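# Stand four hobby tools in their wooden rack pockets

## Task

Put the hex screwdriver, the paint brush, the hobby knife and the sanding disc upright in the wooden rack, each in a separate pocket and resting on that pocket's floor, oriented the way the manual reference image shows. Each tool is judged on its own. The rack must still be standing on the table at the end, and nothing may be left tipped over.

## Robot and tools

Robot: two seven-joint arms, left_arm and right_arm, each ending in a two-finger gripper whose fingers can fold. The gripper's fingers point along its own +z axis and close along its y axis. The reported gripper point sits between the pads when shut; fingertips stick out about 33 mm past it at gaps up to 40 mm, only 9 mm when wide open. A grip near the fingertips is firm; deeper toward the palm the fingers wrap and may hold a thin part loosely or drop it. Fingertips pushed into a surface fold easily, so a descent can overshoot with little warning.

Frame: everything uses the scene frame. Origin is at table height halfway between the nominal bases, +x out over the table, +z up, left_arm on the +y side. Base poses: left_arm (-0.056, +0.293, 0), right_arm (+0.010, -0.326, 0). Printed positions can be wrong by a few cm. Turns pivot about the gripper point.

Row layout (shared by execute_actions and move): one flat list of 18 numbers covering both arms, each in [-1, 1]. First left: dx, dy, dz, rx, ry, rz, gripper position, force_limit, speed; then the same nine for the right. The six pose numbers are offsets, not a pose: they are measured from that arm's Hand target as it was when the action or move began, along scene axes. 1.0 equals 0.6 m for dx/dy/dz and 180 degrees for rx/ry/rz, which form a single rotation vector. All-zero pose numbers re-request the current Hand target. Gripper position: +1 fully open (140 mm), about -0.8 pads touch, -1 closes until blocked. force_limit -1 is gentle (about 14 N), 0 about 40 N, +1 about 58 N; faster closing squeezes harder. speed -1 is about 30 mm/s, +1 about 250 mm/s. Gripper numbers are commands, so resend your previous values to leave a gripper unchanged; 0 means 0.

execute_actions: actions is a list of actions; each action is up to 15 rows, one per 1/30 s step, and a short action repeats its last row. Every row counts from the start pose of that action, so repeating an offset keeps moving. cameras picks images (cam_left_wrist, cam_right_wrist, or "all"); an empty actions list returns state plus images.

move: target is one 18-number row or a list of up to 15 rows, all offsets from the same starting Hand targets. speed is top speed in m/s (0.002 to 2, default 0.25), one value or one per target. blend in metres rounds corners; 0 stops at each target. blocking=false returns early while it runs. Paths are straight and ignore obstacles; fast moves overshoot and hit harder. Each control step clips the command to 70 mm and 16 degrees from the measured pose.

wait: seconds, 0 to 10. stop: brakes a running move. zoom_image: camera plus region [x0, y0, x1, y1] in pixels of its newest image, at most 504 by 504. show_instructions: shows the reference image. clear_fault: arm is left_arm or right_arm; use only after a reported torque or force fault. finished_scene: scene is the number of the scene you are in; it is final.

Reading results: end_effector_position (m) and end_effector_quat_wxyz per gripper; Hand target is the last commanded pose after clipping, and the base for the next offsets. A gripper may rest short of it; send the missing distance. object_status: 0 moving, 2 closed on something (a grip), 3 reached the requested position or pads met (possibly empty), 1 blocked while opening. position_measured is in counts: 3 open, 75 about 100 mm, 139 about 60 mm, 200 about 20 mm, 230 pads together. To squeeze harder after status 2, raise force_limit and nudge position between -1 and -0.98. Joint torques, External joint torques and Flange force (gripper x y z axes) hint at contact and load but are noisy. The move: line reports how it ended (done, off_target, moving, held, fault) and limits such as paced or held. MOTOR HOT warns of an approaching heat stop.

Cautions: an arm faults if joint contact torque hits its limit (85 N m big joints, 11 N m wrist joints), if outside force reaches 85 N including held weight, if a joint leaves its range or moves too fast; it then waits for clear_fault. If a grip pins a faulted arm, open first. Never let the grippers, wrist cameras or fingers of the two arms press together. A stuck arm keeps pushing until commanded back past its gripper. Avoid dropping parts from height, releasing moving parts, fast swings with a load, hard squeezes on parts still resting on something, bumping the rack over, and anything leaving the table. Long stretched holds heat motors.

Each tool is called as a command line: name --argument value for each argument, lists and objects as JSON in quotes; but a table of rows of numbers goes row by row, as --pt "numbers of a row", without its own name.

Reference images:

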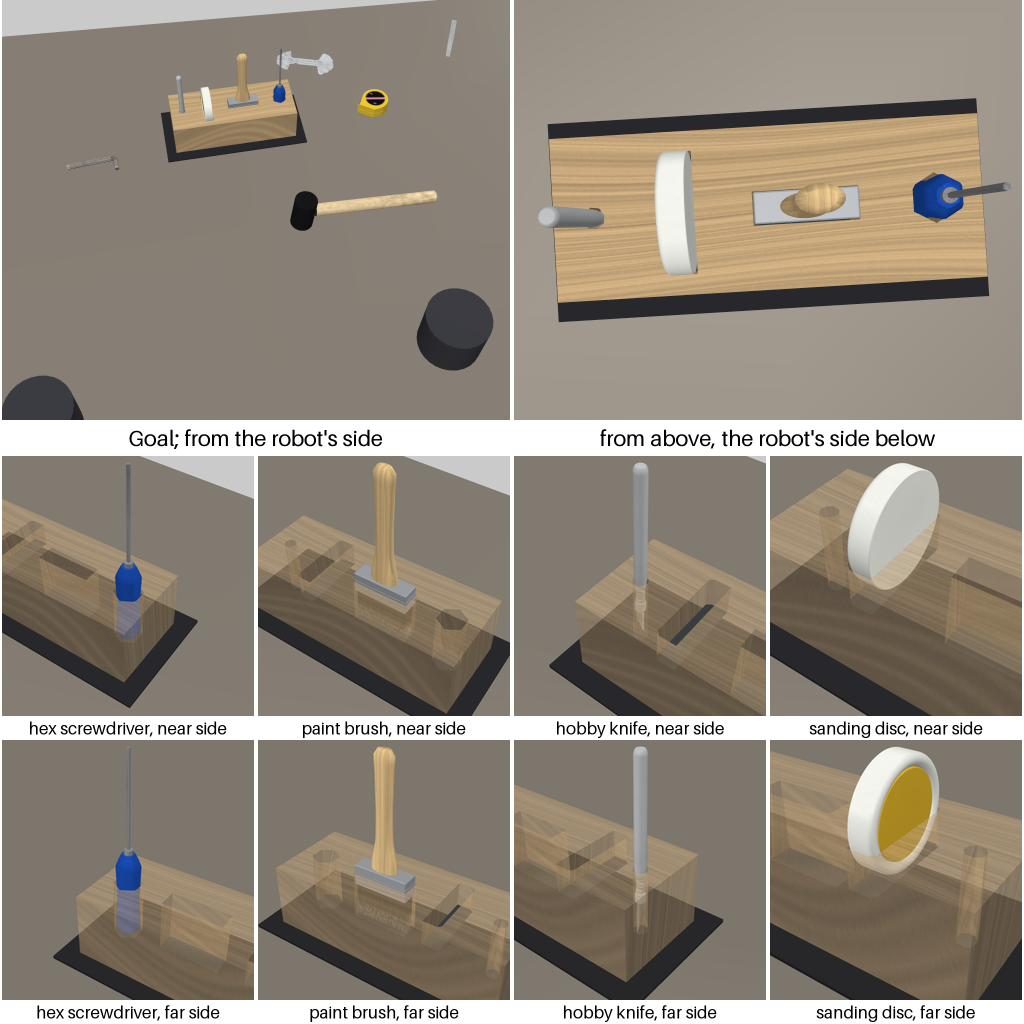

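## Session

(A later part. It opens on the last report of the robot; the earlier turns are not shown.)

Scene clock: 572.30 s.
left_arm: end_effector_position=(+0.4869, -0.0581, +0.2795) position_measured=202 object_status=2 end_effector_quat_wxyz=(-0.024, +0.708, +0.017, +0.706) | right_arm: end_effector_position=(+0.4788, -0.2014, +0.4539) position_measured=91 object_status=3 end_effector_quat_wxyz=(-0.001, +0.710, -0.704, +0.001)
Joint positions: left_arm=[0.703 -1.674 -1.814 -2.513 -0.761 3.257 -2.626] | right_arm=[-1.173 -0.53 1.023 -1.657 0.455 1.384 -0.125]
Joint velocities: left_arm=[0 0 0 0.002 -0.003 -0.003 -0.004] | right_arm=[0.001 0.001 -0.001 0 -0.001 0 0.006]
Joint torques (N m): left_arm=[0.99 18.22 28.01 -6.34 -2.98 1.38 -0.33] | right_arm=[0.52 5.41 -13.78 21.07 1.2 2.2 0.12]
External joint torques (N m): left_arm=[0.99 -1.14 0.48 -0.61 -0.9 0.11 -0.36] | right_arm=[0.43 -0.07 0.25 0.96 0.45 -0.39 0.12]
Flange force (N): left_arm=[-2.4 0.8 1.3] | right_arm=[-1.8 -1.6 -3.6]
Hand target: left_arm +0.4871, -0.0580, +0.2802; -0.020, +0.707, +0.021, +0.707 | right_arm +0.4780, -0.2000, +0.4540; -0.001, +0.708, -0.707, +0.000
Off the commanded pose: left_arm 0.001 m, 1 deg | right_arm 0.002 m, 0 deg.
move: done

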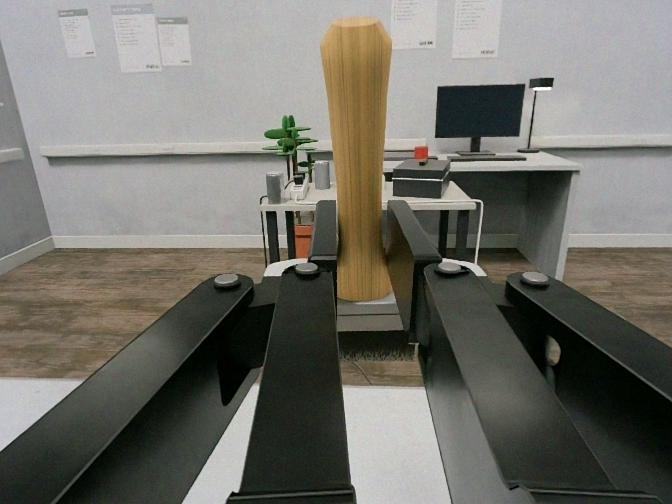

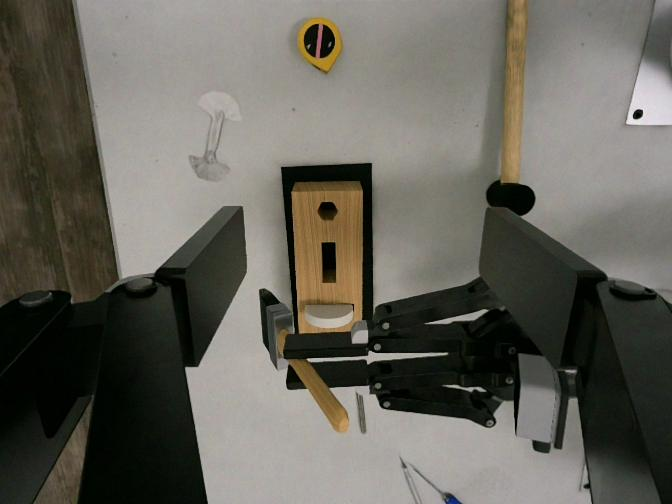

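move --pt "0 0 0 0.006 0.139 0.0 -0.98 0.3 -1 0 0 0 0 0 0 0.3 1 1" --speed '[0.2]' --cameras '["all"]'

zoom_image --camera "cam_right_wrist" --region '[230, 160, 390, 440]'

Scene clock: 596.60 s.
left_arm: end_effector_position=(+0.4872, -0.0562, +0.2785) position_measured=202 object_status=2 end_effector_quat_wxyz=(-0.030, +0.843, +0.014, +0.537) | right_arm: end_effector_position=(+0.4788, -0.2014, +0.4539) position_measured=91 object_status=3 end_effector_quat_wxyz=(-0.001, +0.709, -0.705, +0.001)
Joint positions: left_arm=[0.703 -1.036 -1.573 -2.505 -0.38 3.123 -2.391] | right_arm=[-1.173 -0.53 1.023 -1.657 0.455 1.384 -0.122]
Joint velocities: left_arm=[0.001 0 0 0 0.004 -0.002 0.002] | right_arm=[within noise]
Joint torques (N m): left_arm=[0.57 16.26 26.09 10.91 -0.93 2.83 0.23] | right_arm=[0.9 5.88 -13.91 21.02 1.03 2.25 0.15]
External joint torques (N m): left_arm=[0.47 -0.12 1.34 0.48 0.31 0.2 0.2] | right_arm=[0.8 0.41 0.15 0.88 0.28 -0.34 0.15]
Flange force (N): left_arm=[3.4 -0.1 0.1] | right_arm=[-1.5 -1.5 -3.6]
Hand target: left_arm +0.4871, -0.0580, +0.2802; -0.031, +0.843, +0.010, +0.537 | right_arm +0.4780, -0.2000, +0.4540; -0.001, +0.708, -0.707, +0.000
Off the commanded pose: left_arm 0.002 m, 1 deg | right_arm 0.002 m, 0 deg.
move: done

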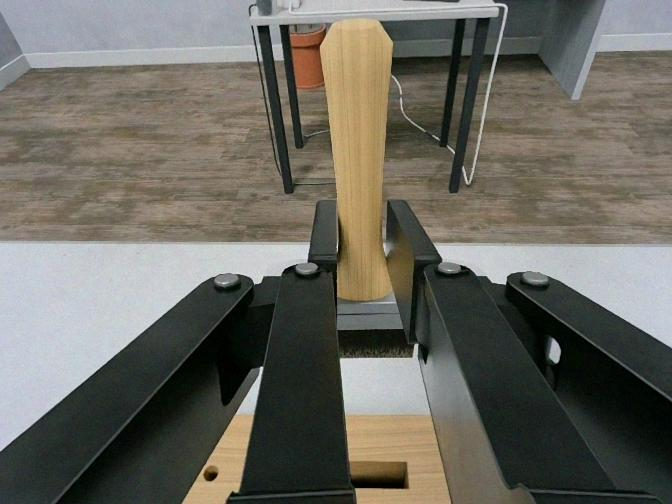

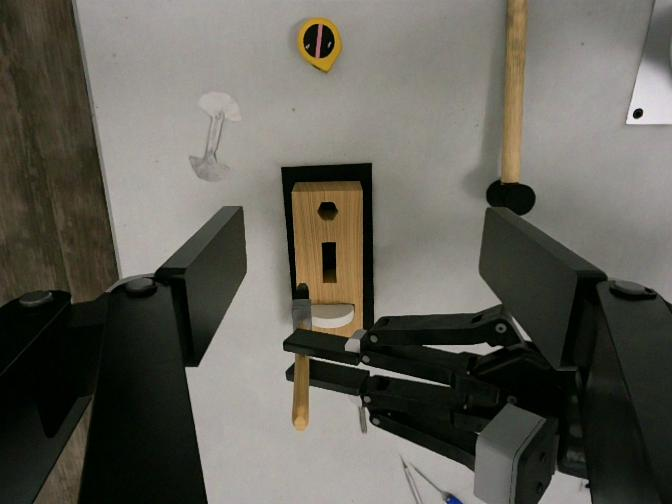

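Scaled by 1.800 from the camera's 672x504 image, which has a finer 960x720 frame.

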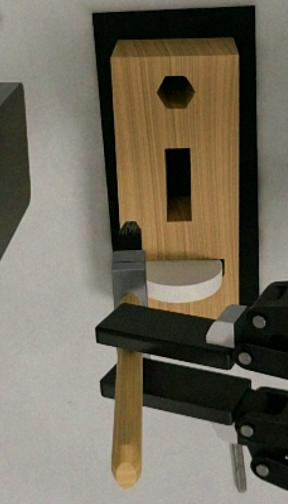

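move --pt "-0.031 0 -0.15 0.0083 0.0194 0.0 -0.98 0.3 -1 0 0 0 0 0 0 0.3 1 1" --speed '[0.12]' --cameras '["all"]'

zoom_image --camera "cam_right_wrist" --region '[260, 180, 400, 380]'

zoom_image --camera "cam_left_wrist" --region '[300, 280, 460, 504]'

Scene clock: 614.80 s.
left_arm: end_effector_position=(+0.4675, -0.0575, +0.1886) position_measured=202 object_status=2 end_effector_quat_wxyz=(-0.046, +0.860, -0.002, +0.509) | right_arm: end_effector_position=(+0.4788, -0.2014, +0.4539) position_measured=91 object_status=3 end_effector_quat_wxyz=(-0.001, +0.709, -0.705, +0.001)
Joint positions: left_arm=[0.759 -1.063 -1.76 -2.526 -0.433 3.17 -2.434] | right_arm=[-1.173 -0.53 1.023 -1.657 0.455 1.384 -0.122]
Joint velocities: left_arm=[0 -0.001 -0.002 0.001 -0.004 0.002 -0.005] | right_arm=[within noise]
Joint torques (N m): left_arm=[1.41 17.78 25.03 7.12 -2.23 3.1 -0.25] | right_arm=[0.93 5.81 -13.89 20.98 1.02 2.24 0.17]
External joint torques (N m): left_arm=[1.37 -1.13 0.34 -0.26 -0.74 0.53 -0.27] | right_arm=[0.96 0.15 0.21 0.98 0.28 -0.35 0.17]
Flange force (N): left_arm=[-1.7 0.5 4.8] | right_arm=[-1.7 -0.8 -3.5]
Hand target: left_arm +0.4685, -0.0580, +0.1902; -0.042, +0.858, +0.002, +0.511 | right_arm +0.4780, -0.2000, +0.4540; -0.001, +0.708, -0.707, +0.000
Off the commanded pose: left_arm 0.002 m, 1 deg | right_arm 0.002 m, 0 deg.
move: done

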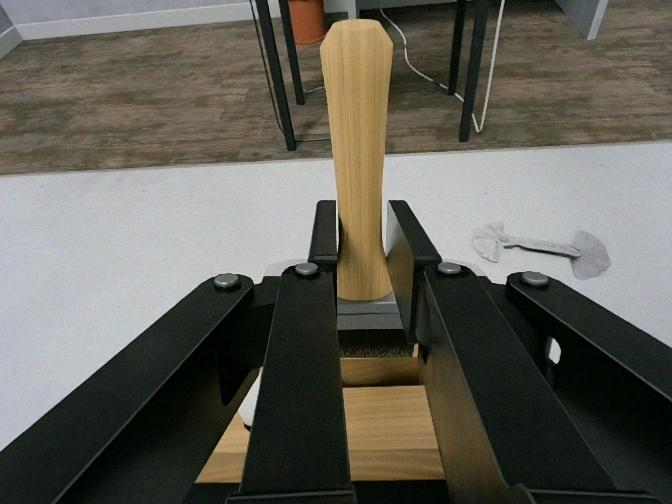

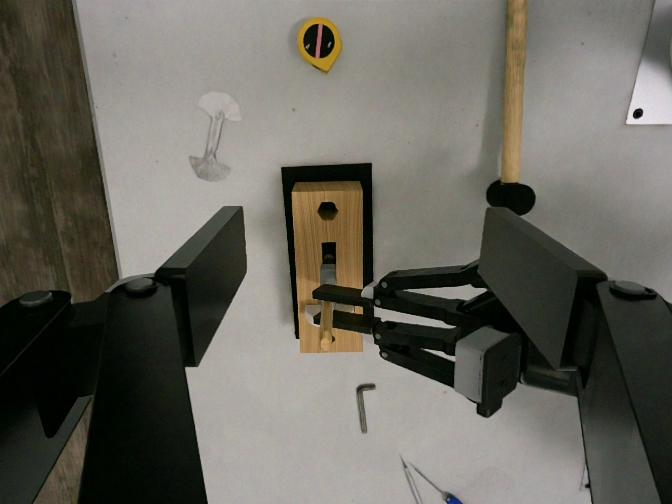

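Scaled by 2.520 from the camera's 672x504 image, which has a finer 960x720 frame.

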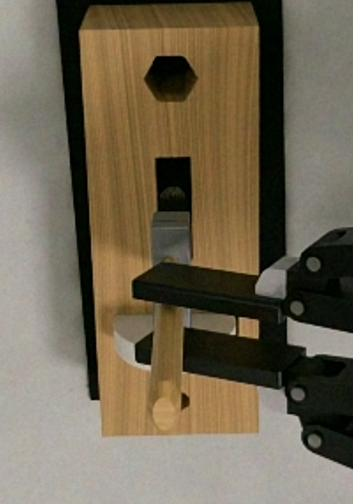

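Scaled by 2.250 from the camera's 672x504 image, which has a finer 960x720 frame.

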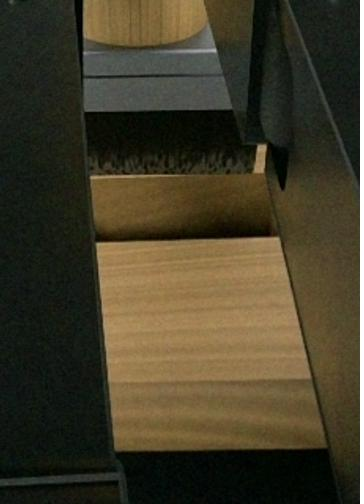

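move --pt "0 -0.005 -0.025 0 0 0.005 -0.98 0.3 -1 0 0 0 0 0 0 0.3 1 1" --pt "0 -0.005 -0.058 0 0 0.005 -0.98 0.3 -1 0 0 0 0 0 0 0.3 1 1" --speed '[0.05,0.03]' --cameras '["all"]'

zoom_image --camera "cam_left_wrist" --region '[300, 280, 460, 504]'

zoom_image --camera "cam_right_wrist" --region '[260, 180, 400, 380]'

Scene clock: 634.57 s.
left_arm: end_effector_position=(+0.4673, -0.0612, +0.1542) position_measured=202 object_status=2 end_effector_quat_wxyz=(-0.049, +0.859, +0.004, +0.509) | right_arm: end_effector_position=(+0.4788, -0.2014, +0.4539) position_measured=91 object_status=3 end_effector_quat_wxyz=(-0.001, +0.709, -0.705, +0.001)
Joint positions: left_arm=[0.805 -1.123 -1.851 -2.495 -0.484 3.181 -2.476] | right_arm=[-1.173 -0.53 1.023 -1.657 0.455 1.384 -0.122]
Joint velocities: left_arm=[0 0.001 -0.002 0 -0.003 0.003 -0.005] | right_arm=[within noise]
Joint torques (N m): left_arm=[1.79 19.77 26.01 4.91 -2.37 2.86 -0.26] | right_arm=[0.94 5.87 -13.97 21.03 1.02 2.27 0.13]
External joint torques (N m): left_arm=[1.87 -1.1 0.73 -0.47 -0.8 0.37 -0.28] | right_arm=[0.81 0.38 0.04 0.9 0.26 -0.33 0.13]
Flange force (N): left_arm=[-0.7 0.0 5.5] | right_arm=[-1.3 -1.0 -3.6]
Hand target: left_arm +0.4685, -0.0610, +0.1554; -0.046, +0.858, +0.008, +0.511 | right_arm +0.4780, -0.2000, +0.4540; -0.001, +0.708, -0.707, +0.000
Off the commanded pose: left_arm 0.002 m, 1 deg | right_arm 0.002 m, 0 deg.
move: done

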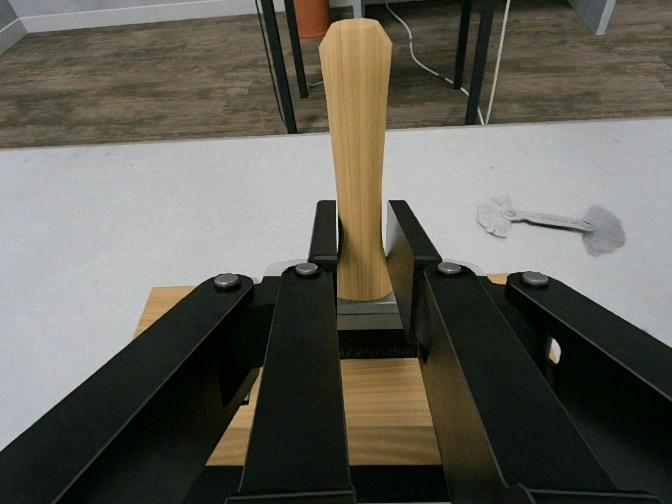

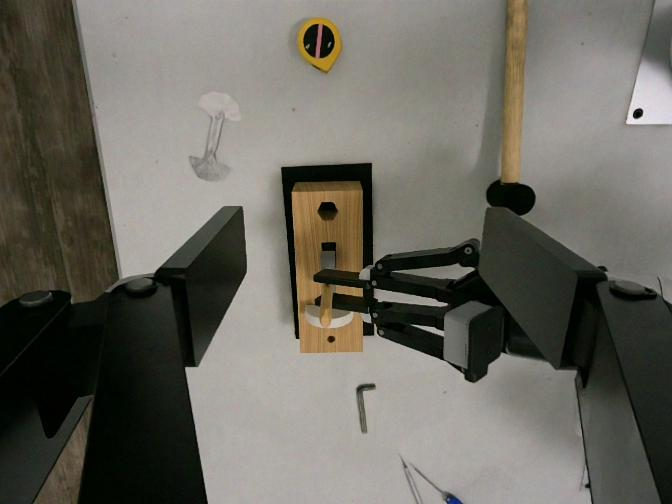

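Scaled by 2.250 from the camera's 672x504 image, which has a finer 960x720 frame.

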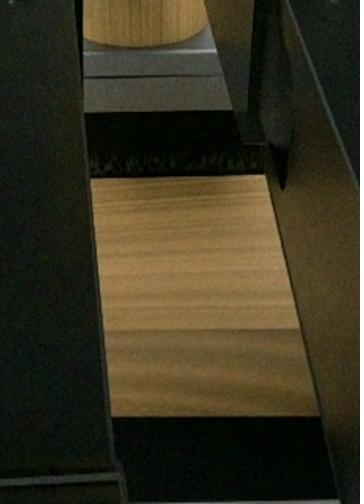

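Scaled by 2.520 from the camera's 672x504 image, which has a finer 960x720 frame.

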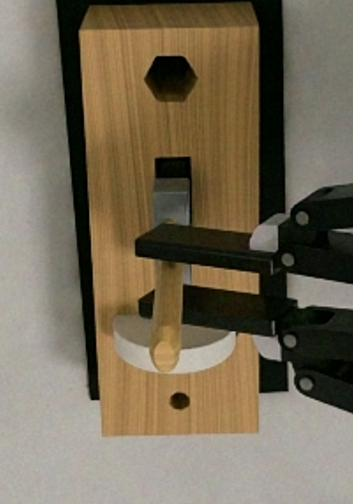

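move --pt "0 0 -0.02 0 0 0 -0.98 0.3 -1 0 0 0 0 0 0 0.3 1 1" --pt "0 0 -0.055 0 0 0 -0.98 0.3 -1 0 0 0 0 0 0 0.3 1 1" --speed '[0.05,0.03]' --cameras '["all"]'

zoom_image --camera "cam_right_wrist" --region '[260, 180, 400, 380]'

Scene clock: 640.93 s.
left_arm: end_effector_position=(+0.4695, -0.0619, +0.1265) position_measured=202 object_status=2 end_effector_quat_wxyz=(-0.047, +0.857, +0.004, +0.513) | right_arm: end_effector_position=(+0.4788, -0.2014, +0.4539) position_measured=91 object_status=3 end_effector_quat_wxyz=(-0.001, +0.709, -0.705, +0.001)
Joint positions: left_arm=[0.851 -1.168 -1.927 -2.475 -0.524 3.225 -2.503] | right_arm=[-1.173 -0.53 1.023 -1.657 0.455 1.384 -0.122]
Joint torques (N m): left_arm=[1.85 21.83 22.05 3.52 -2.11 1.78 -0.41] | right_arm=[0.9 5.8 -13.92 21.01 1.01 2.25 0.09]
External joint torques (N m): left_arm=[1.75 -0.57 -3.75 -0.15 -0.35 -0.65 -0.43] | right_arm=[0.72 0.41 0.06 0.81 0.25 -0.36 0.1]
Flange force (N): left_arm=[-7.5 1.6 11.1] | right_arm=[-1.2 -1.1 -3.5]
Hand target: left_arm +0.4685, -0.0610, +0.1224; -0.046, +0.858, +0.008, +0.511 | right_arm +0.4780, -0.2000, +0.4540; -0.001, +0.708, -0.707, +0.000
Off the commanded pose: left_arm 0.004 m, 1 deg | right_arm 0.002 m, 0 deg.
move: off_target (left_arm)

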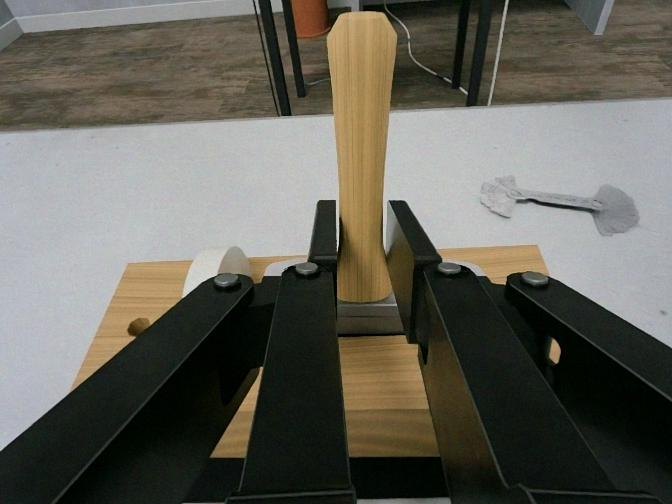

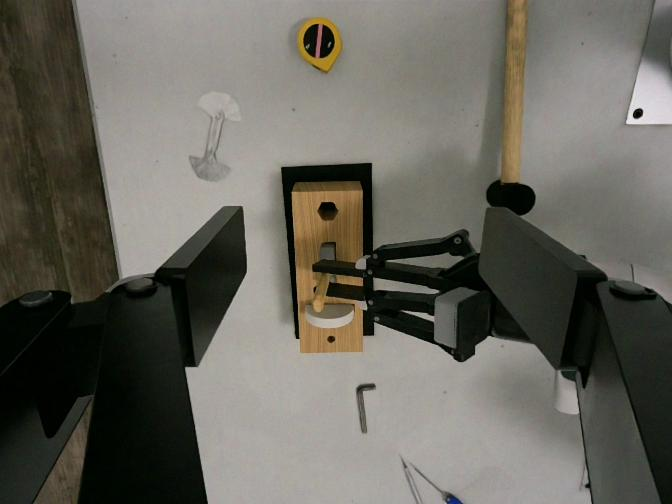

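Scaled by 2.520 from the camera's 672x504 image, which has a finer 960x720 frame.

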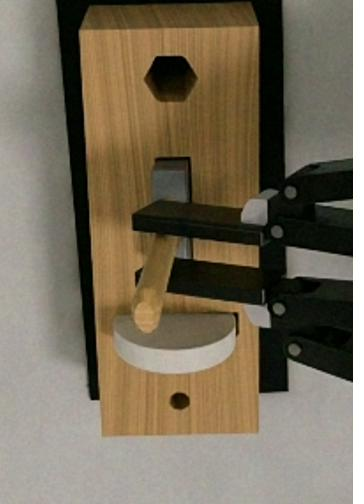

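move --pt "-0.008 0 0.003 0 -0.024 0 -0.98 0.3 -1 0 0 0 0 0 0 0.3 1 1" --pt "-0.008 0 -0.012 0 -0.024 0 -0.98 0.3 -1 0 0 0 0 0 0 0.3 1 1" --speed '[0.03,0.02]'

zoom_image --camera "cam_right_wrist" --region '[260, 180, 400, 380]'

Scene clock: 647.73 s.
left_arm: end_effector_position=(+0.4627, -0.0615, +0.1145) position_measured=202 object_status=2 end_effector_quat_wxyz=(-0.049, +0.839, +0.006, +0.541) | right_arm: end_effector_position=(+0.4788, -0.2014, +0.4539) position_measured=91 object_status=3 end_effector_quat_wxyz=(-0.001, +0.709, -0.705, +0.001)
Joint positions: left_arm=[0.81 -1.296 -1.973 -2.473 -0.615 3.23 -2.551] | right_arm=[-1.173 -0.53 1.023 -1.657 0.455 1.384 -0.122]
Joint velocities: left_arm=[0 0.001 0 0 -0.002 0 -0.004] | right_arm=[within noise]
Joint torques (N m): left_arm=[1.73 21.41 26.39 -0.4 -2.59 2.47 -0.1] | right_arm=[0.92 5.86 -13.94 21.01 1.01 2.25 0.13]
External joint torques (N m): left_arm=[1.67 -1.03 0.06 -0.61 -0.7 0.27 -0.12] | right_arm=[0.77 0.47 0.03 0.85 0.26 -0.34 0.14]
Flange force (N): left_arm=[-1.5 -0.9 5.3] | right_arm=[-1.2 -1.2 -3.6]
Hand target: left_arm +0.4637, -0.0610, +0.1152; -0.046, +0.838, +0.010, +0.543 | right_arm +0.4780, -0.2000, +0.4540; -0.001, +0.708, -0.707, +0.000
Off the commanded pose: left_arm 0.001 m, 1 deg | right_arm 0.002 m, 0 deg.
move: done

Scaled by 2.520 from the camera's 672x504 image, which has a finer 960x720 frame.
This view is cut from an older image: the scene may have changed since it was taken.

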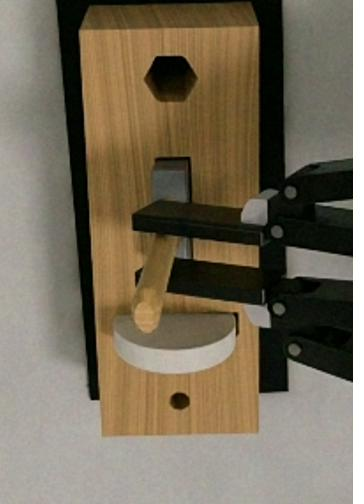

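move --pt "0 0 -0.015 0 0 0 -0.98 0.3 -1 0 0 0 0 0 0 0.3 1 1" --speed '[0.02]' --cameras '["all"]'

zoom_image --camera "cam_right_wrist" --region '[260, 180, 400, 380]'

Scene clock: 650.53 s.
left_arm: end_effector_position=(+0.4648, -0.0617, +0.1114) position_measured=202 object_status=2 end_effector_quat_wxyz=(-0.046, +0.837, +0.008, +0.546) | right_arm: end_effector_position=(+0.4788, -0.2014, +0.4539) position_measured=91 object_status=3 end_effector_quat_wxyz=(-0.001, +0.709, -0.705, +0.001)
Joint positions: left_arm=[0.818 -1.312 -1.986 -2.466 -0.631 3.242 -2.557] | right_arm=[-1.173 -0.53 1.023 -1.657 0.455 1.384 -0.122]
Joint torques (N m): left_arm=[1.8 22.18 22.32 0.42 -1.97 1.4 -0.27] | right_arm=[0.91 5.85 -13.93 20.98 1.02 2.25 0.15]
External joint torques (N m): left_arm=[1.74 -0.47 -4.13 0.63 -0.05 -0.79 -0.3] | right_arm=[0.78 0.38 0.05 0.86 0.26 -0.34 0.15]
Flange force (N): left_arm=[-7.8 1.7 10.6] | right_arm=[-1.3 -1.0 -3.5]
Hand target: left_arm +0.4637, -0.0610, +0.1062; -0.046, +0.838, +0.010, +0.543 | right_arm +0.4780, -0.2000, +0.4540; -0.001, +0.708, -0.707, +0.000
Off the commanded pose: left_arm 0.005 m, 0 deg | right_arm 0.002 m, 0 deg.
move: off_target (left_arm)

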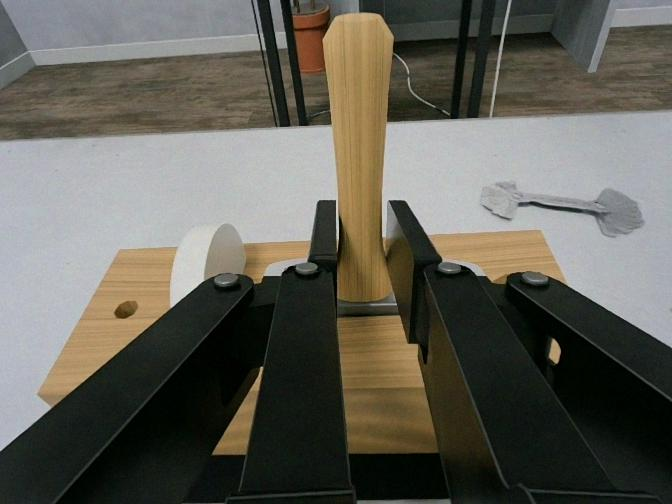

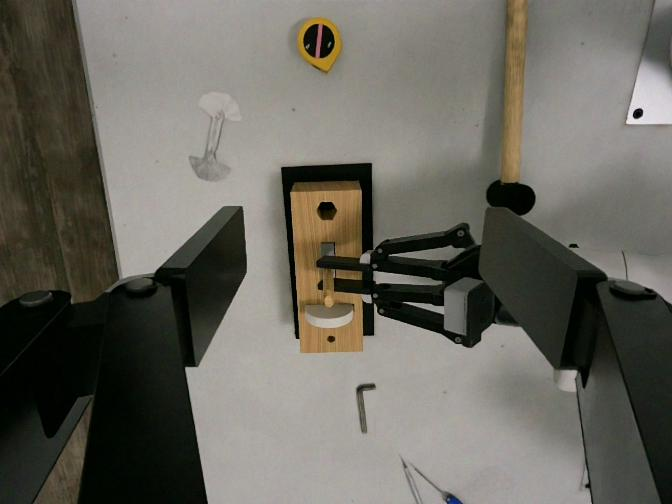

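Scaled by 2.520 from the camera's 672x504 image, which has a finer 960x720 frame.

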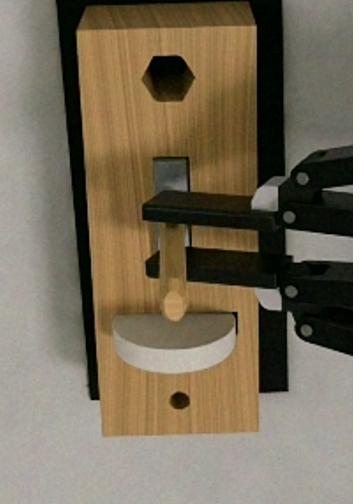

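move --pt "0.002 -0.001 0.0087 0 0 0 -0.98 0.3 -1 0 0 0 0 0 0 0.3 1 1" --pt "0.002 -0.001 0.0087 0 0 0 -0.35 -0.2 -1 0 0 0 0 0 0 0.3 1 1" --speed '[0.02,0.05]'

move --pt "-0.152 -0.009 0.067 0 0 0 -0.35 -0.2 -1 0 0 0 0 0 0 0.3 1 1" --pt "-0.2 0.0 0.25 0 0 0 -0.35 -0.2 -1 0 0 0 0 0 0 0.3 1 1" --pt "-0.323 0.735 0.25 0.1148 0.3601 -0.2261 0.0 -0.2 -1 0 0 0 0 0 0 0.3 1 1" --speed '[0.1,0.25,0.35]' --blend '[0.02,0.03,0]' --cameras '["all"]'

Scene clock: 661.73 s.
left_arm: end_effector_position=(+0.4650, -0.0614, +0.1124) position_measured=173 object_status=0 end_effector_quat_wxyz=(-0.045, +0.838, +0.011, +0.544) | right_arm: end_effector_position=(+0.4788, -0.2014, +0.4539) position_measured=91 object_status=3 end_effector_quat_wxyz=(-0.001, +0.709, -0.705, +0.001)
Joint positions: left_arm=[0.818 -1.308 -1.982 -2.465 -0.632 3.236 -2.557] | right_arm=[-1.173 -0.53 1.023 -1.657 0.455 1.384 -0.122]
Joint torques (N m): left_arm=[1.2 22.93 26.47 -0.27 -1.8 1.97 0.13] | right_arm=[0.86 5.85 -13.9 21.02 1.02 2.26 0.15]
External joint torques (N m): left_arm=[1.18 0.19 -0.04 -0.27 0.1 -0.24 0.1] | right_arm=[0.7 0.39 0.06 0.92 0.26 -0.32 0.15]
Flange force (N): left_arm=[1.2 -0.9 3.5] | right_arm=[-1.4 -1.5 -3.8]
Hand target: left_arm +0.4649, -0.0616, +0.1114; -0.046, +0.838, +0.010, +0.543 | right_arm +0.4780, -0.2000, +0.4540; -0.001, +0.708, -0.707, +0.000
Off the commanded pose: left_arm 0.001 m, 0 deg | right_arm 0.002 m, 0 deg.
move: done

Scene clock: 668.00 s.
left_arm: end_effector_position=(+0.2713, +0.3785, +0.2608) position_measured=129 object_status=0 end_effector_quat_wxyz=(-0.001, +0.926, -0.378, -0.002) | right_arm: end_effector_position=(+0.4788, -0.2014, +0.4539) position_measured=91 object_status=3 end_effector_quat_wxyz=(-0.001, +0.709, -0.705, +0.001)
Joint positions: left_arm=[-0.283 -0.753 0.393 -2.592 0.282 1.864 -0.804] | right_arm=[-1.173 -0.53 1.023 -1.657 0.455 1.384 -0.122]
Joint torques (N m): left_arm=[0.97 -6.2 -6.92 24.49 1.21 2.44 0.27] | right_arm=[0.94 5.85 -13.89 20.99 1.01 2.25 0.15]
External joint torques (N m): left_arm=[0.91 -0.84 0.26 0.24 0.42 -0.2 0.27] | right_arm=[0.74 0.44 0.01 0.87 0.24 -0.33 0.15]
Flange force (N): left_arm=[-4.1 1.2 -0.9] | right_arm=[-1.2 -1.2 -3.6]
Hand target: left_arm +0.2711, +0.3794, +0.2614; -0.002, +0.925, -0.381, -0.003 | right_arm +0.4780, -0.2000, +0.4540; -0.001, +0.708, -0.707, +0.000
Off the commanded pose: left_arm 0.001 m, 0 deg | right_arm 0.002 m, 0 deg.
move: done; limits=paced

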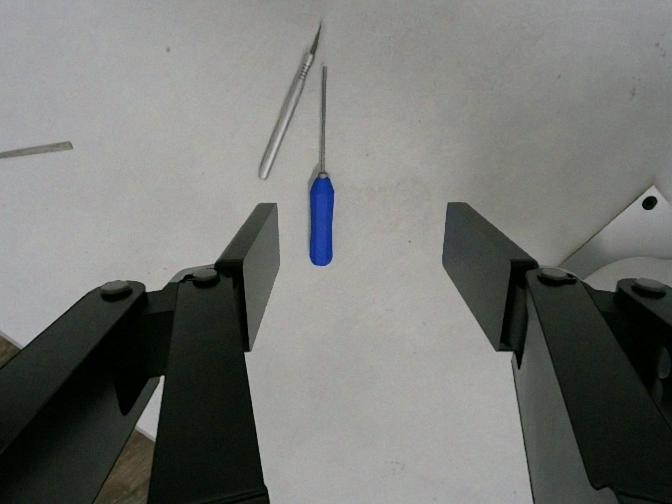

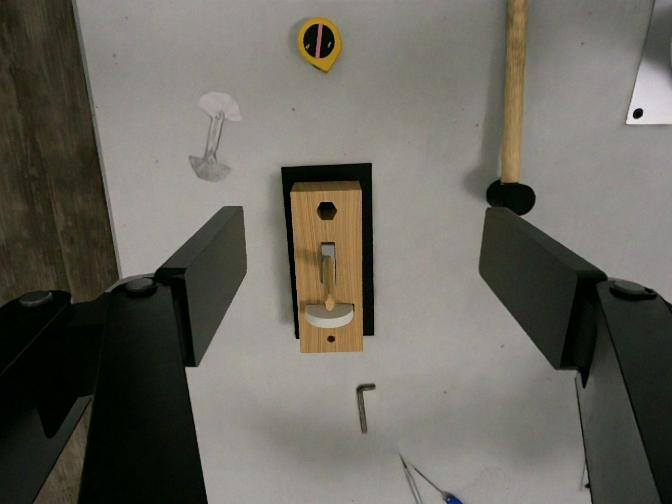

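zoom_image --camera "cam_right_wrist" --region '[280, 180, 380, 360]'

zoom_image --camera "cam_left_wrist" --region '[250, 150, 390, 280]'

Scaled by 2.800 from the camera's 672x504 image, which has a finer 960x720 frame.

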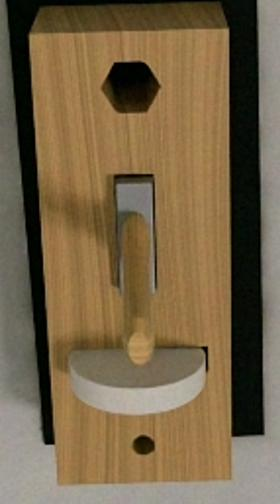

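Scaled by 3.600 from the camera's 672x504 image, which has a finer 960x720 frame.

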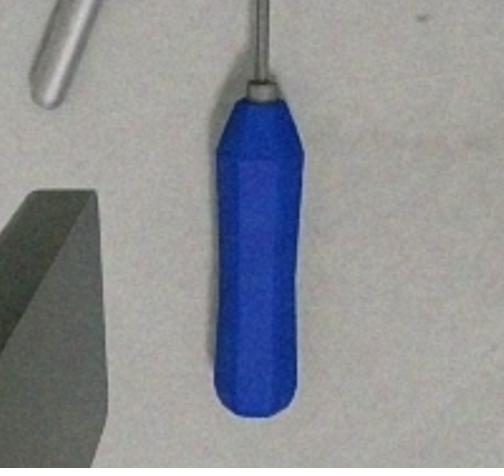

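move --pt "-0.0333 0.0895 -0.25 0 0 -0.01 -0.3 -0.2 0 0 0 0 0 0 0 0.3 1 1" --pt "-0.0333 0.0895 -0.372 0 0 -0.01 -0.3 -0.2 0 0 0 0 0 0 0 0.3 1 1" --pt "-0.0333 0.0895 -0.372 0 0 -0.01 -1 -0.2 -1 0 0 0 0 0 0 0.3 1 1" --speed '[0.25,0.1,0.1]' --blend '[0.01,0,0]'

wait --seconds 1 --cameras '["cam_left_wrist"]'

zoom_image --camera "cam_left_wrist" --region '[280, 80, 450, 330]'

Scene clock: 685.13 s.
left_arm: end_effector_position=(+0.2503, +0.4328, +0.0381) position_measured=199 object_status=0 end_effector_quat_wxyz=(-0.002, +0.919, -0.393, -0.003) | right_arm: end_effector_position=(+0.4788, -0.2014, +0.4539) position_measured=91 object_status=3 end_effector_quat_wxyz=(-0.001, +0.709, -0.705, +0.001)
Joint positions: left_arm=[-0.328 -0.339 0.808 -2.898 0.502 2.602 -0.688] | right_arm=[-1.173 -0.53 1.023 -1.657 0.455 1.384 -0.122]
Joint torques (N m): left_arm=[0.51 -9.15 -4.22 17.62 0.55 3.01 0.24] | right_arm=[0.92 5.8 -13.9 21.04 1.02 2.26 0.1]
External joint torques (N m): left_arm=[0.4 0.27 0.74 0.07 0.16 0.38 0.24] | right_arm=[0.84 0.26 0.16 0.94 0.27 -0.33 0.1]
Flange force (N): left_arm=[-1.7 -2.1 3.7] | right_arm=[-1.5 -1.1 -3.6]
Hand target: left_arm +0.2511, +0.4331, +0.0382; -0.002, +0.918, -0.395, -0.002 | right_arm +0.4780, -0.2000, +0.4540; -0.001, +0.708, -0.707, +0.000
Off the commanded pose: left_arm 0.001 m, 0 deg | right_arm 0.002 m, 0 deg.
move: done

Scene clock: 686.13 s.
left_arm: end_effector_position=(+0.2503, +0.4328, +0.0381) position_measured=199 object_status=2 end_effector_quat_wxyz=(-0.002, +0.919, -0.393, -0.003) | right_arm: end_effector_position=(+0.4788, -0.2014, +0.4539) position_measured=91 object_status=3 end_effector_quat_wxyz=(-0.001, +0.709, -0.705, +0.001)
Joint positions: left_arm=[-0.328 -0.339 0.808 -2.898 0.502 2.602 -0.688] | right_arm=[-1.173 -0.53 1.023 -1.657 0.455 1.384 -0.122]
Joint torques (N m): left_arm=[0.54 -9.1 -4.2 17.69 0.54 3.01 0.24] | right_arm=[0.91 5.82 -13.86 21.04 1.02 2.25 0.13]
External joint torques (N m): left_arm=[0.47 0.31 0.8 0.12 0.15 0.37 0.24] | right_arm=[0.85 0.3 0.22 0.92 0.28 -0.35 0.13]
Flange force (N): left_arm=[-1.8 -2.3 3.8] | right_arm=[-1.6 -1.4 -3.6]
Hand target: left_arm +0.2511, +0.4331, +0.0382; -0.002, +0.918, -0.395, -0.002 | right_arm +0.4780, -0.2000, +0.4540; -0.001, +0.708, -0.707, +0.000
Tool commands: left_gripper/position=-1.0 left_gripper/force_limit=-0.2 left_gripper/speed=-1.0 right_gripper/position=+0.3 right_gripper/force_limit=+1.0 right_gripper/speed=+1.0
Off the commanded pose: left_arm 0.001 m, 0 deg | right_arm 0.002 m, 0 deg.
wait: 1.00 s; at rest by 0.17 s
Images, in order (width x height): cam_left_wrist 672x504.

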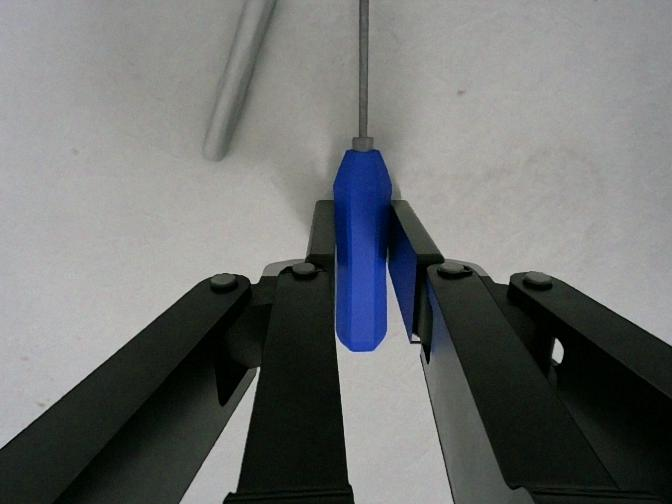

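Scaled by 2.016 from the camera's 672x504 image, which has a finer 960x720 frame.

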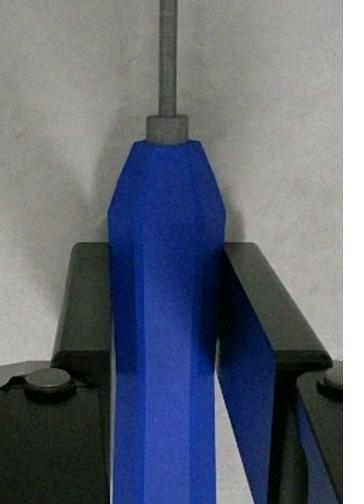

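move --pt "0 0 0 0 0 0 -0.38 -0.2 -1 0 0 0 0 0 0 0.3 1 1" --pt "0.014 -0.0148 0.005 0.1011 0.0953 0 -0.38 -0.2 -1 0 0 0 0 0 0 0.3 1 1" --pt "0.014 -0.0148 -0.0023 0.1011 0.0953 0 -0.38 -0.2 -1 0 0 0 0 0 0 0.3 1 1" --pt "0.014 -0.0148 -0.0023 0.1011 0.0953 0 -1 -0.2 -1 0 0 0 0 0 0 0.3 1 1" --speed '[0.05,0.1,0.05,0.05]'

wait --seconds 1 --cameras '["cam_left_wrist"]'

Scene clock: 702.57 s.
left_arm: end_effector_position=(+0.2593, +0.4251, +0.0375) position_measured=199 object_status=0 end_effector_quat_wxyz=(-0.088, +0.895, -0.389, -0.202) | right_arm: end_effector_position=(+0.4788, -0.2014, +0.4539) position_measured=91 object_status=3 end_effector_quat_wxyz=(-0.001, +0.709, -0.705, +0.001)
Joint positions: left_arm=[-0.378 -0.035 0.463 -2.661 0.515 2.296 -1.014] | right_arm=[-1.173 -0.53 1.023 -1.657 0.455 1.384 -0.122]
Joint torques (N m): left_arm=[1.13 -20.93 -0.08 17.37 0.12 1.88 -0.25] | right_arm=[0.9 5.85 -13.98 21 1.03 2.26 0.16]
External joint torques (N m): left_arm=[0.99 0.64 0.19 -0.5 -0.27 0.43 -0.24] | right_arm=[0.86 0.32 0.13 0.87 0.29 -0.34 0.16]
Flange force (N): left_arm=[0.8 -0.8 3.8] | right_arm=[-1.4 -0.9 -3.4]
Hand target: left_arm +0.2595, +0.4242, +0.0368; -0.088, +0.896, -0.386, -0.201 | right_arm +0.4780, -0.2000, +0.4540; -0.001, +0.708, -0.707, +0.000
Off the commanded pose: left_arm 0.001 m, 0 deg | right_arm 0.002 m, 0 deg.
move: done

Scene clock: 703.57 s.
left_arm: end_effector_position=(+0.2593, +0.4251, +0.0375) position_measured=199 object_status=2 end_effector_quat_wxyz=(-0.088, +0.895, -0.389, -0.202) | right_arm: end_effector_position=(+0.4788, -0.2014, +0.4539) position_measured=91 object_status=3 end_effector_quat_wxyz=(-0.001, +0.709, -0.705, +0.001)
Joint positions: left_arm=[-0.378 -0.035 0.463 -2.661 0.515 2.296 -1.014] | right_arm=[-1.173 -0.53 1.023 -1.657 0.455 1.384 -0.122]
Joint torques (N m): left_arm=[1.11 -20.96 -0.07 17.36 0.11 1.87 -0.27] | right_arm=[0.9 5.87 -13.94 21.01 1 2.25 0.14]
External joint torques (N m): left_arm=[0.96 0.7 0.21 -0.56 -0.29 0.41 -0.26] | right_arm=[0.73 0.46 0.08 0.79 0.24 -0.35 0.14]
Flange force (N): left_arm=[0.9 -0.7 3.9] | right_arm=[-1.2 -1.3 -3.5]
Hand target: left_arm +0.2595, +0.4242, +0.0368; -0.088, +0.896, -0.386, -0.201 | right_arm +0.4780, -0.2000, +0.4540; -0.001, +0.708, -0.707, +0.000
Tool commands: left_gripper/position=-1.0 left_gripper/force_limit=-0.2 left_gripper/speed=-1.0 right_gripper/position=+0.3 right_gripper/force_limit=+1.0 right_gripper/speed=+1.0
Off the commanded pose: left_arm 0.001 m, 0 deg | right_arm 0.002 m, 0 deg.
wait: 1.00 s; at rest by 0.17 s
Images, in order (width x height): cam_left_wrist 672x504.

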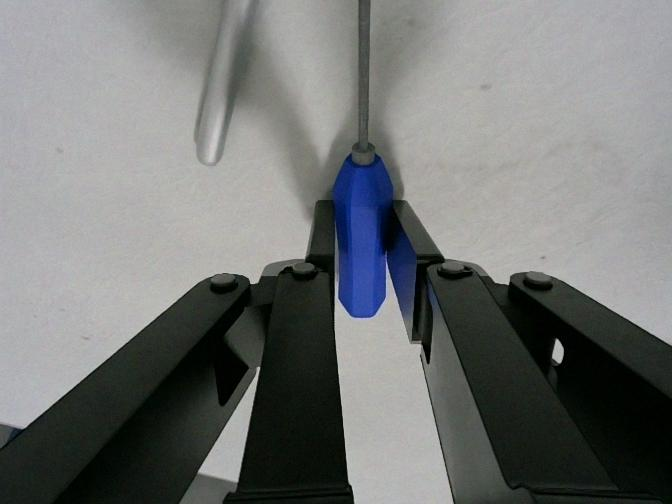

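move --pt "0 0 0.19 0 0 0 -1 -0.2 -1 0 -0.1 0 0 0 0 0.3 1 1" --pt "0.234 -0.624 0.405 0 0 0 -1 -0.2 -1 0 -0.2 0 0 0 0 0.3 1 1" --speed '[0.1,0.2]' --blend '[0.03,0]' --cameras '["cam_left_wrist"]'

Scene clock: 719.80 s.
left_arm: end_effector_position=(+0.4007, +0.0501, +0.2802) position_measured=199 object_status=2 end_effector_quat_wxyz=(-0.089, +0.894, -0.390, -0.200) | right_arm: end_effector_position=(+0.4773, -0.3184, +0.4542) position_measured=91 object_status=3 end_effector_quat_wxyz=(-0.001, +0.706, -0.708, -0.002)
Joint positions: left_arm=[-0.7 0.309 0.088 -1.487 0.095 1.371 -1.295] | right_arm=[-1.176 -0.455 0.878 -1.718 0.352 1.422 -0.285]
Joint velocities: left_arm=[-0.001 -0.001 0 0.001 0.001 -0.002 -0.006] | right_arm=[within noise]
Joint torques (N m): left_arm=[1.17 -42.77 1.88 24.15 0.72 1.08 -0.34] | right_arm=[0.93 -0.95 -11.5 21.43 0.46 2.67 -0.14]
External joint torques (N m): left_arm=[1.04 -0.98 0.56 0.39 -0.48 -0.25 -0.32] | right_arm=[0.73 1.07 -0.52 -0.13 -0.33 0.07 -0.14]
Flange force (N): left_arm=[-1.6 -0.3 -1.0] | right_arm=[1.3 -0.5 -0.3]
Hand target: left_arm +0.3999, +0.0498, +0.2798; -0.088, +0.896, -0.386, -0.201 | right_arm +0.4780, -0.3200, +0.4540; -0.001, +0.708, -0.707, +0.000
Off the commanded pose: left_arm 0.001 m, 1 deg | right_arm 0.002 m, 0 deg.
move: done
Images, in order (width x height): cam_left_wrist 672x504.

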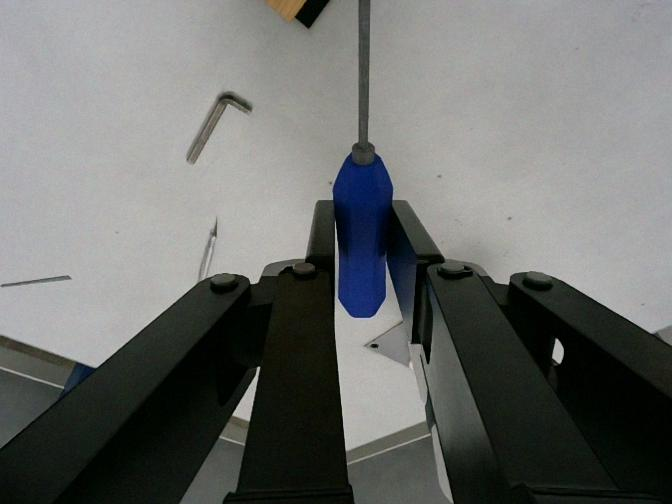

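move --pt "0.111 -0.27 -0.03 -0.3012 -0.4042 0.0866 -1 -0.2 -1 0 0 0 0 0 0 0.3 1 1" --speed '[0.25]' --cameras '["all"]'

zoom_image --camera "cam_right_wrist" --region '[240, 200, 420, 460]'

Scene clock: 727.73 s.
left_arm: end_effector_position=(+0.4657, -0.1129, +0.2615) position_measured=199 object_status=2 end_effector_quat_wxyz=(+0.126, +0.822, -0.193, +0.522) | right_arm: end_effector_position=(+0.4773, -0.3184, +0.4542) position_measured=91 object_status=3 end_effector_quat_wxyz=(-0.001, +0.706, -0.708, -0.002)
Joint positions: left_arm=[-0.595 0.145 -0.383 -2.575 -0.62 3.925 -1.254] | right_arm=[-1.176 -0.455 0.878 -1.718 0.352 1.422 -0.285]
Joint velocities: left_arm=[0.001 0 -0.001 -0.001 0 -0.001 0.006] | right_arm=[within noise]
Joint torques (N m): left_arm=[0.62 -29.49 -0.19 17.02 0.84 3.69 0.27] | right_arm=[0.8 -0.97 -11.31 21.4 0.49 2.65 -0.24]
External joint torques (N m): left_arm=[0.58 -0.88 0.8 0.37 -0.5 0.31 0.24] | right_arm=[0.69 1.02 -0.23 -0.14 -0.27 0.06 -0.24]
Flange force (N): left_arm=[2.6 0.6 -1.4] | right_arm=[1.1 -1.1 -0.3]
Hand target: left_arm +0.4665, -0.1122, +0.2618; +0.123, +0.821, -0.194, +0.523 | right_arm +0.4780, -0.3200, +0.4540; -0.001, +0.708, -0.707, +0.000
Off the commanded pose: left_arm 0.001 m, 0 deg | right_arm 0.002 m, 0 deg.
move: done; limits=paced

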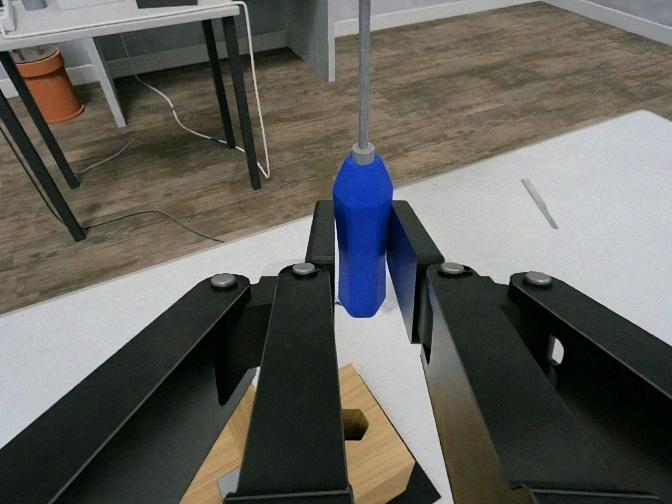

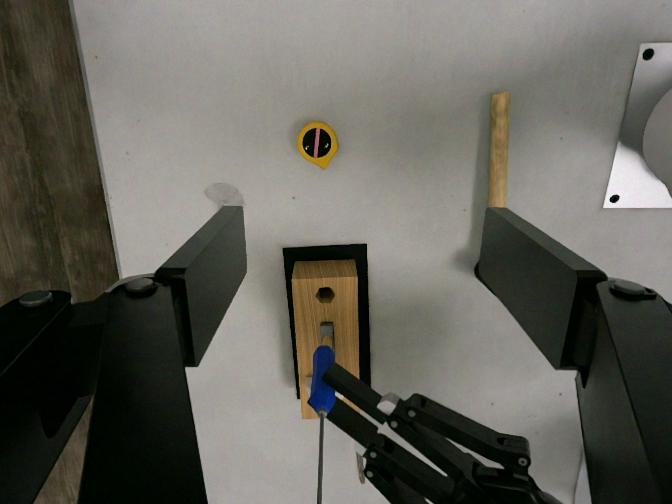

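Scaled by 1.938 from the camera's 672x504 image, which has a finer 960x720 frame.

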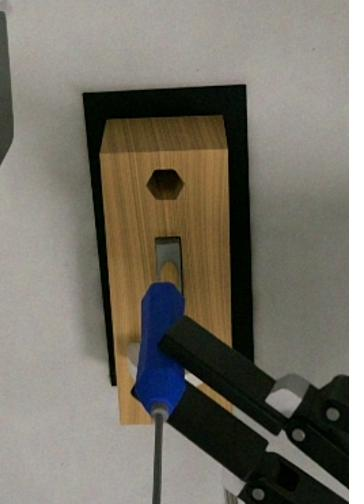

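move --pt "0 0 -0.186 0 0 0 -1 -0.2 -1 0 0.05 0 0 0 0 0.3 1 1" --speed '[0.15]' --cameras '["all"]'

zoom_image --camera "cam_right_wrist" --region '[270, 220, 400, 400]'

zoom_image --camera "cam_left_wrist" --region '[260, 200, 460, 400]'

Scene clock: 736.80 s.
left_arm: end_effector_position=(+0.4663, -0.1110, +0.1492) position_measured=199 object_status=2 end_effector_quat_wxyz=(+0.120, +0.821, -0.196, +0.522) | right_arm: end_effector_position=(+0.4786, -0.2914, +0.4538) position_measured=91 object_status=3 end_effector_quat_wxyz=(+0.000, +0.710, -0.704, +0.001)
Joint positions: left_arm=[-0.58 0.512 -0.362 -2.516 -0.471 4.214 -1.32] | right_arm=[-1.167 -0.476 0.906 -1.713 0.374 1.418 -0.256]
Joint velocities: left_arm=[0 0.001 0 0 0.002 0.006 -0.005] | right_arm=[within noise]
Joint torques (N m): left_arm=[1.45 -35.18 -3.5 11.52 1.42 3.85 -0.4] | right_arm=[0.73 0.1 -11.69 22.12 1.19 2.23 0.12]
External joint torques (N m): left_arm=[1.35 -0.89 -0.05 0.19 0.61 0.41 -0.42] | right_arm=[0.59 0.46 0.1 0.85 0.42 -0.37 0.12]
Flange force (N): left_arm=[0.6 -5.5 -1.6] | right_arm=[-1.0 -2.5 -3.9]
Hand target: left_arm +0.4665, -0.1122, +0.1502; +0.123, +0.821, -0.194, +0.523 | right_arm +0.4780, -0.2900, +0.4540; -0.001, +0.708, -0.707, +0.000
Off the commanded pose: left_arm 0.002 m, 0 deg | right_arm 0.002 m, 0 deg.
move: done

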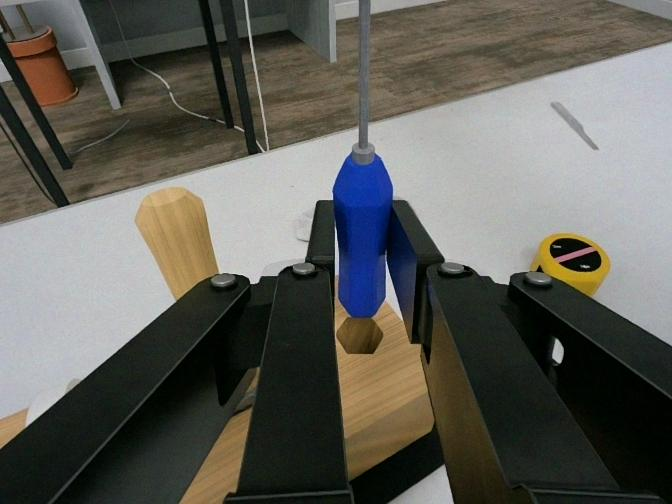

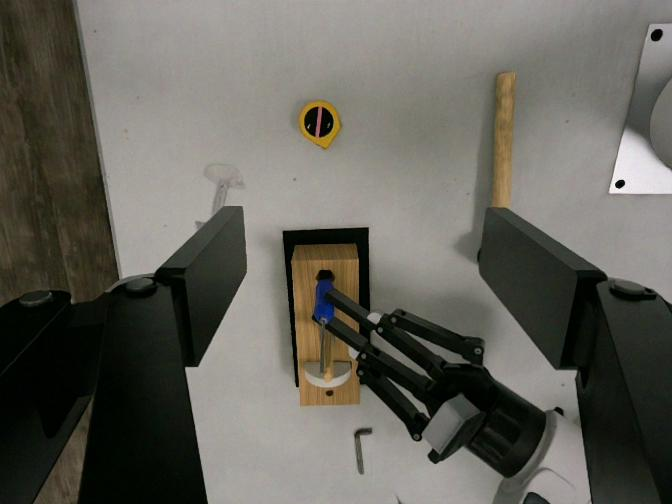

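Scaled by 2.800 from the camera's 672x504 image, which has a finer 960x720 frame.

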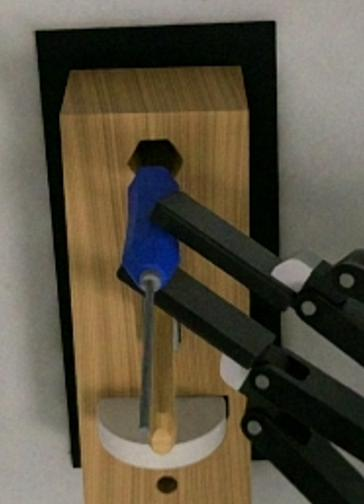

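Scaled by 2.520 from the camera's 672x504 image, which has a finer 960x720 frame.

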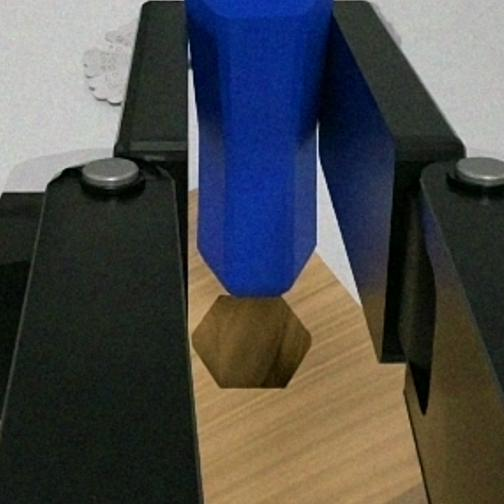

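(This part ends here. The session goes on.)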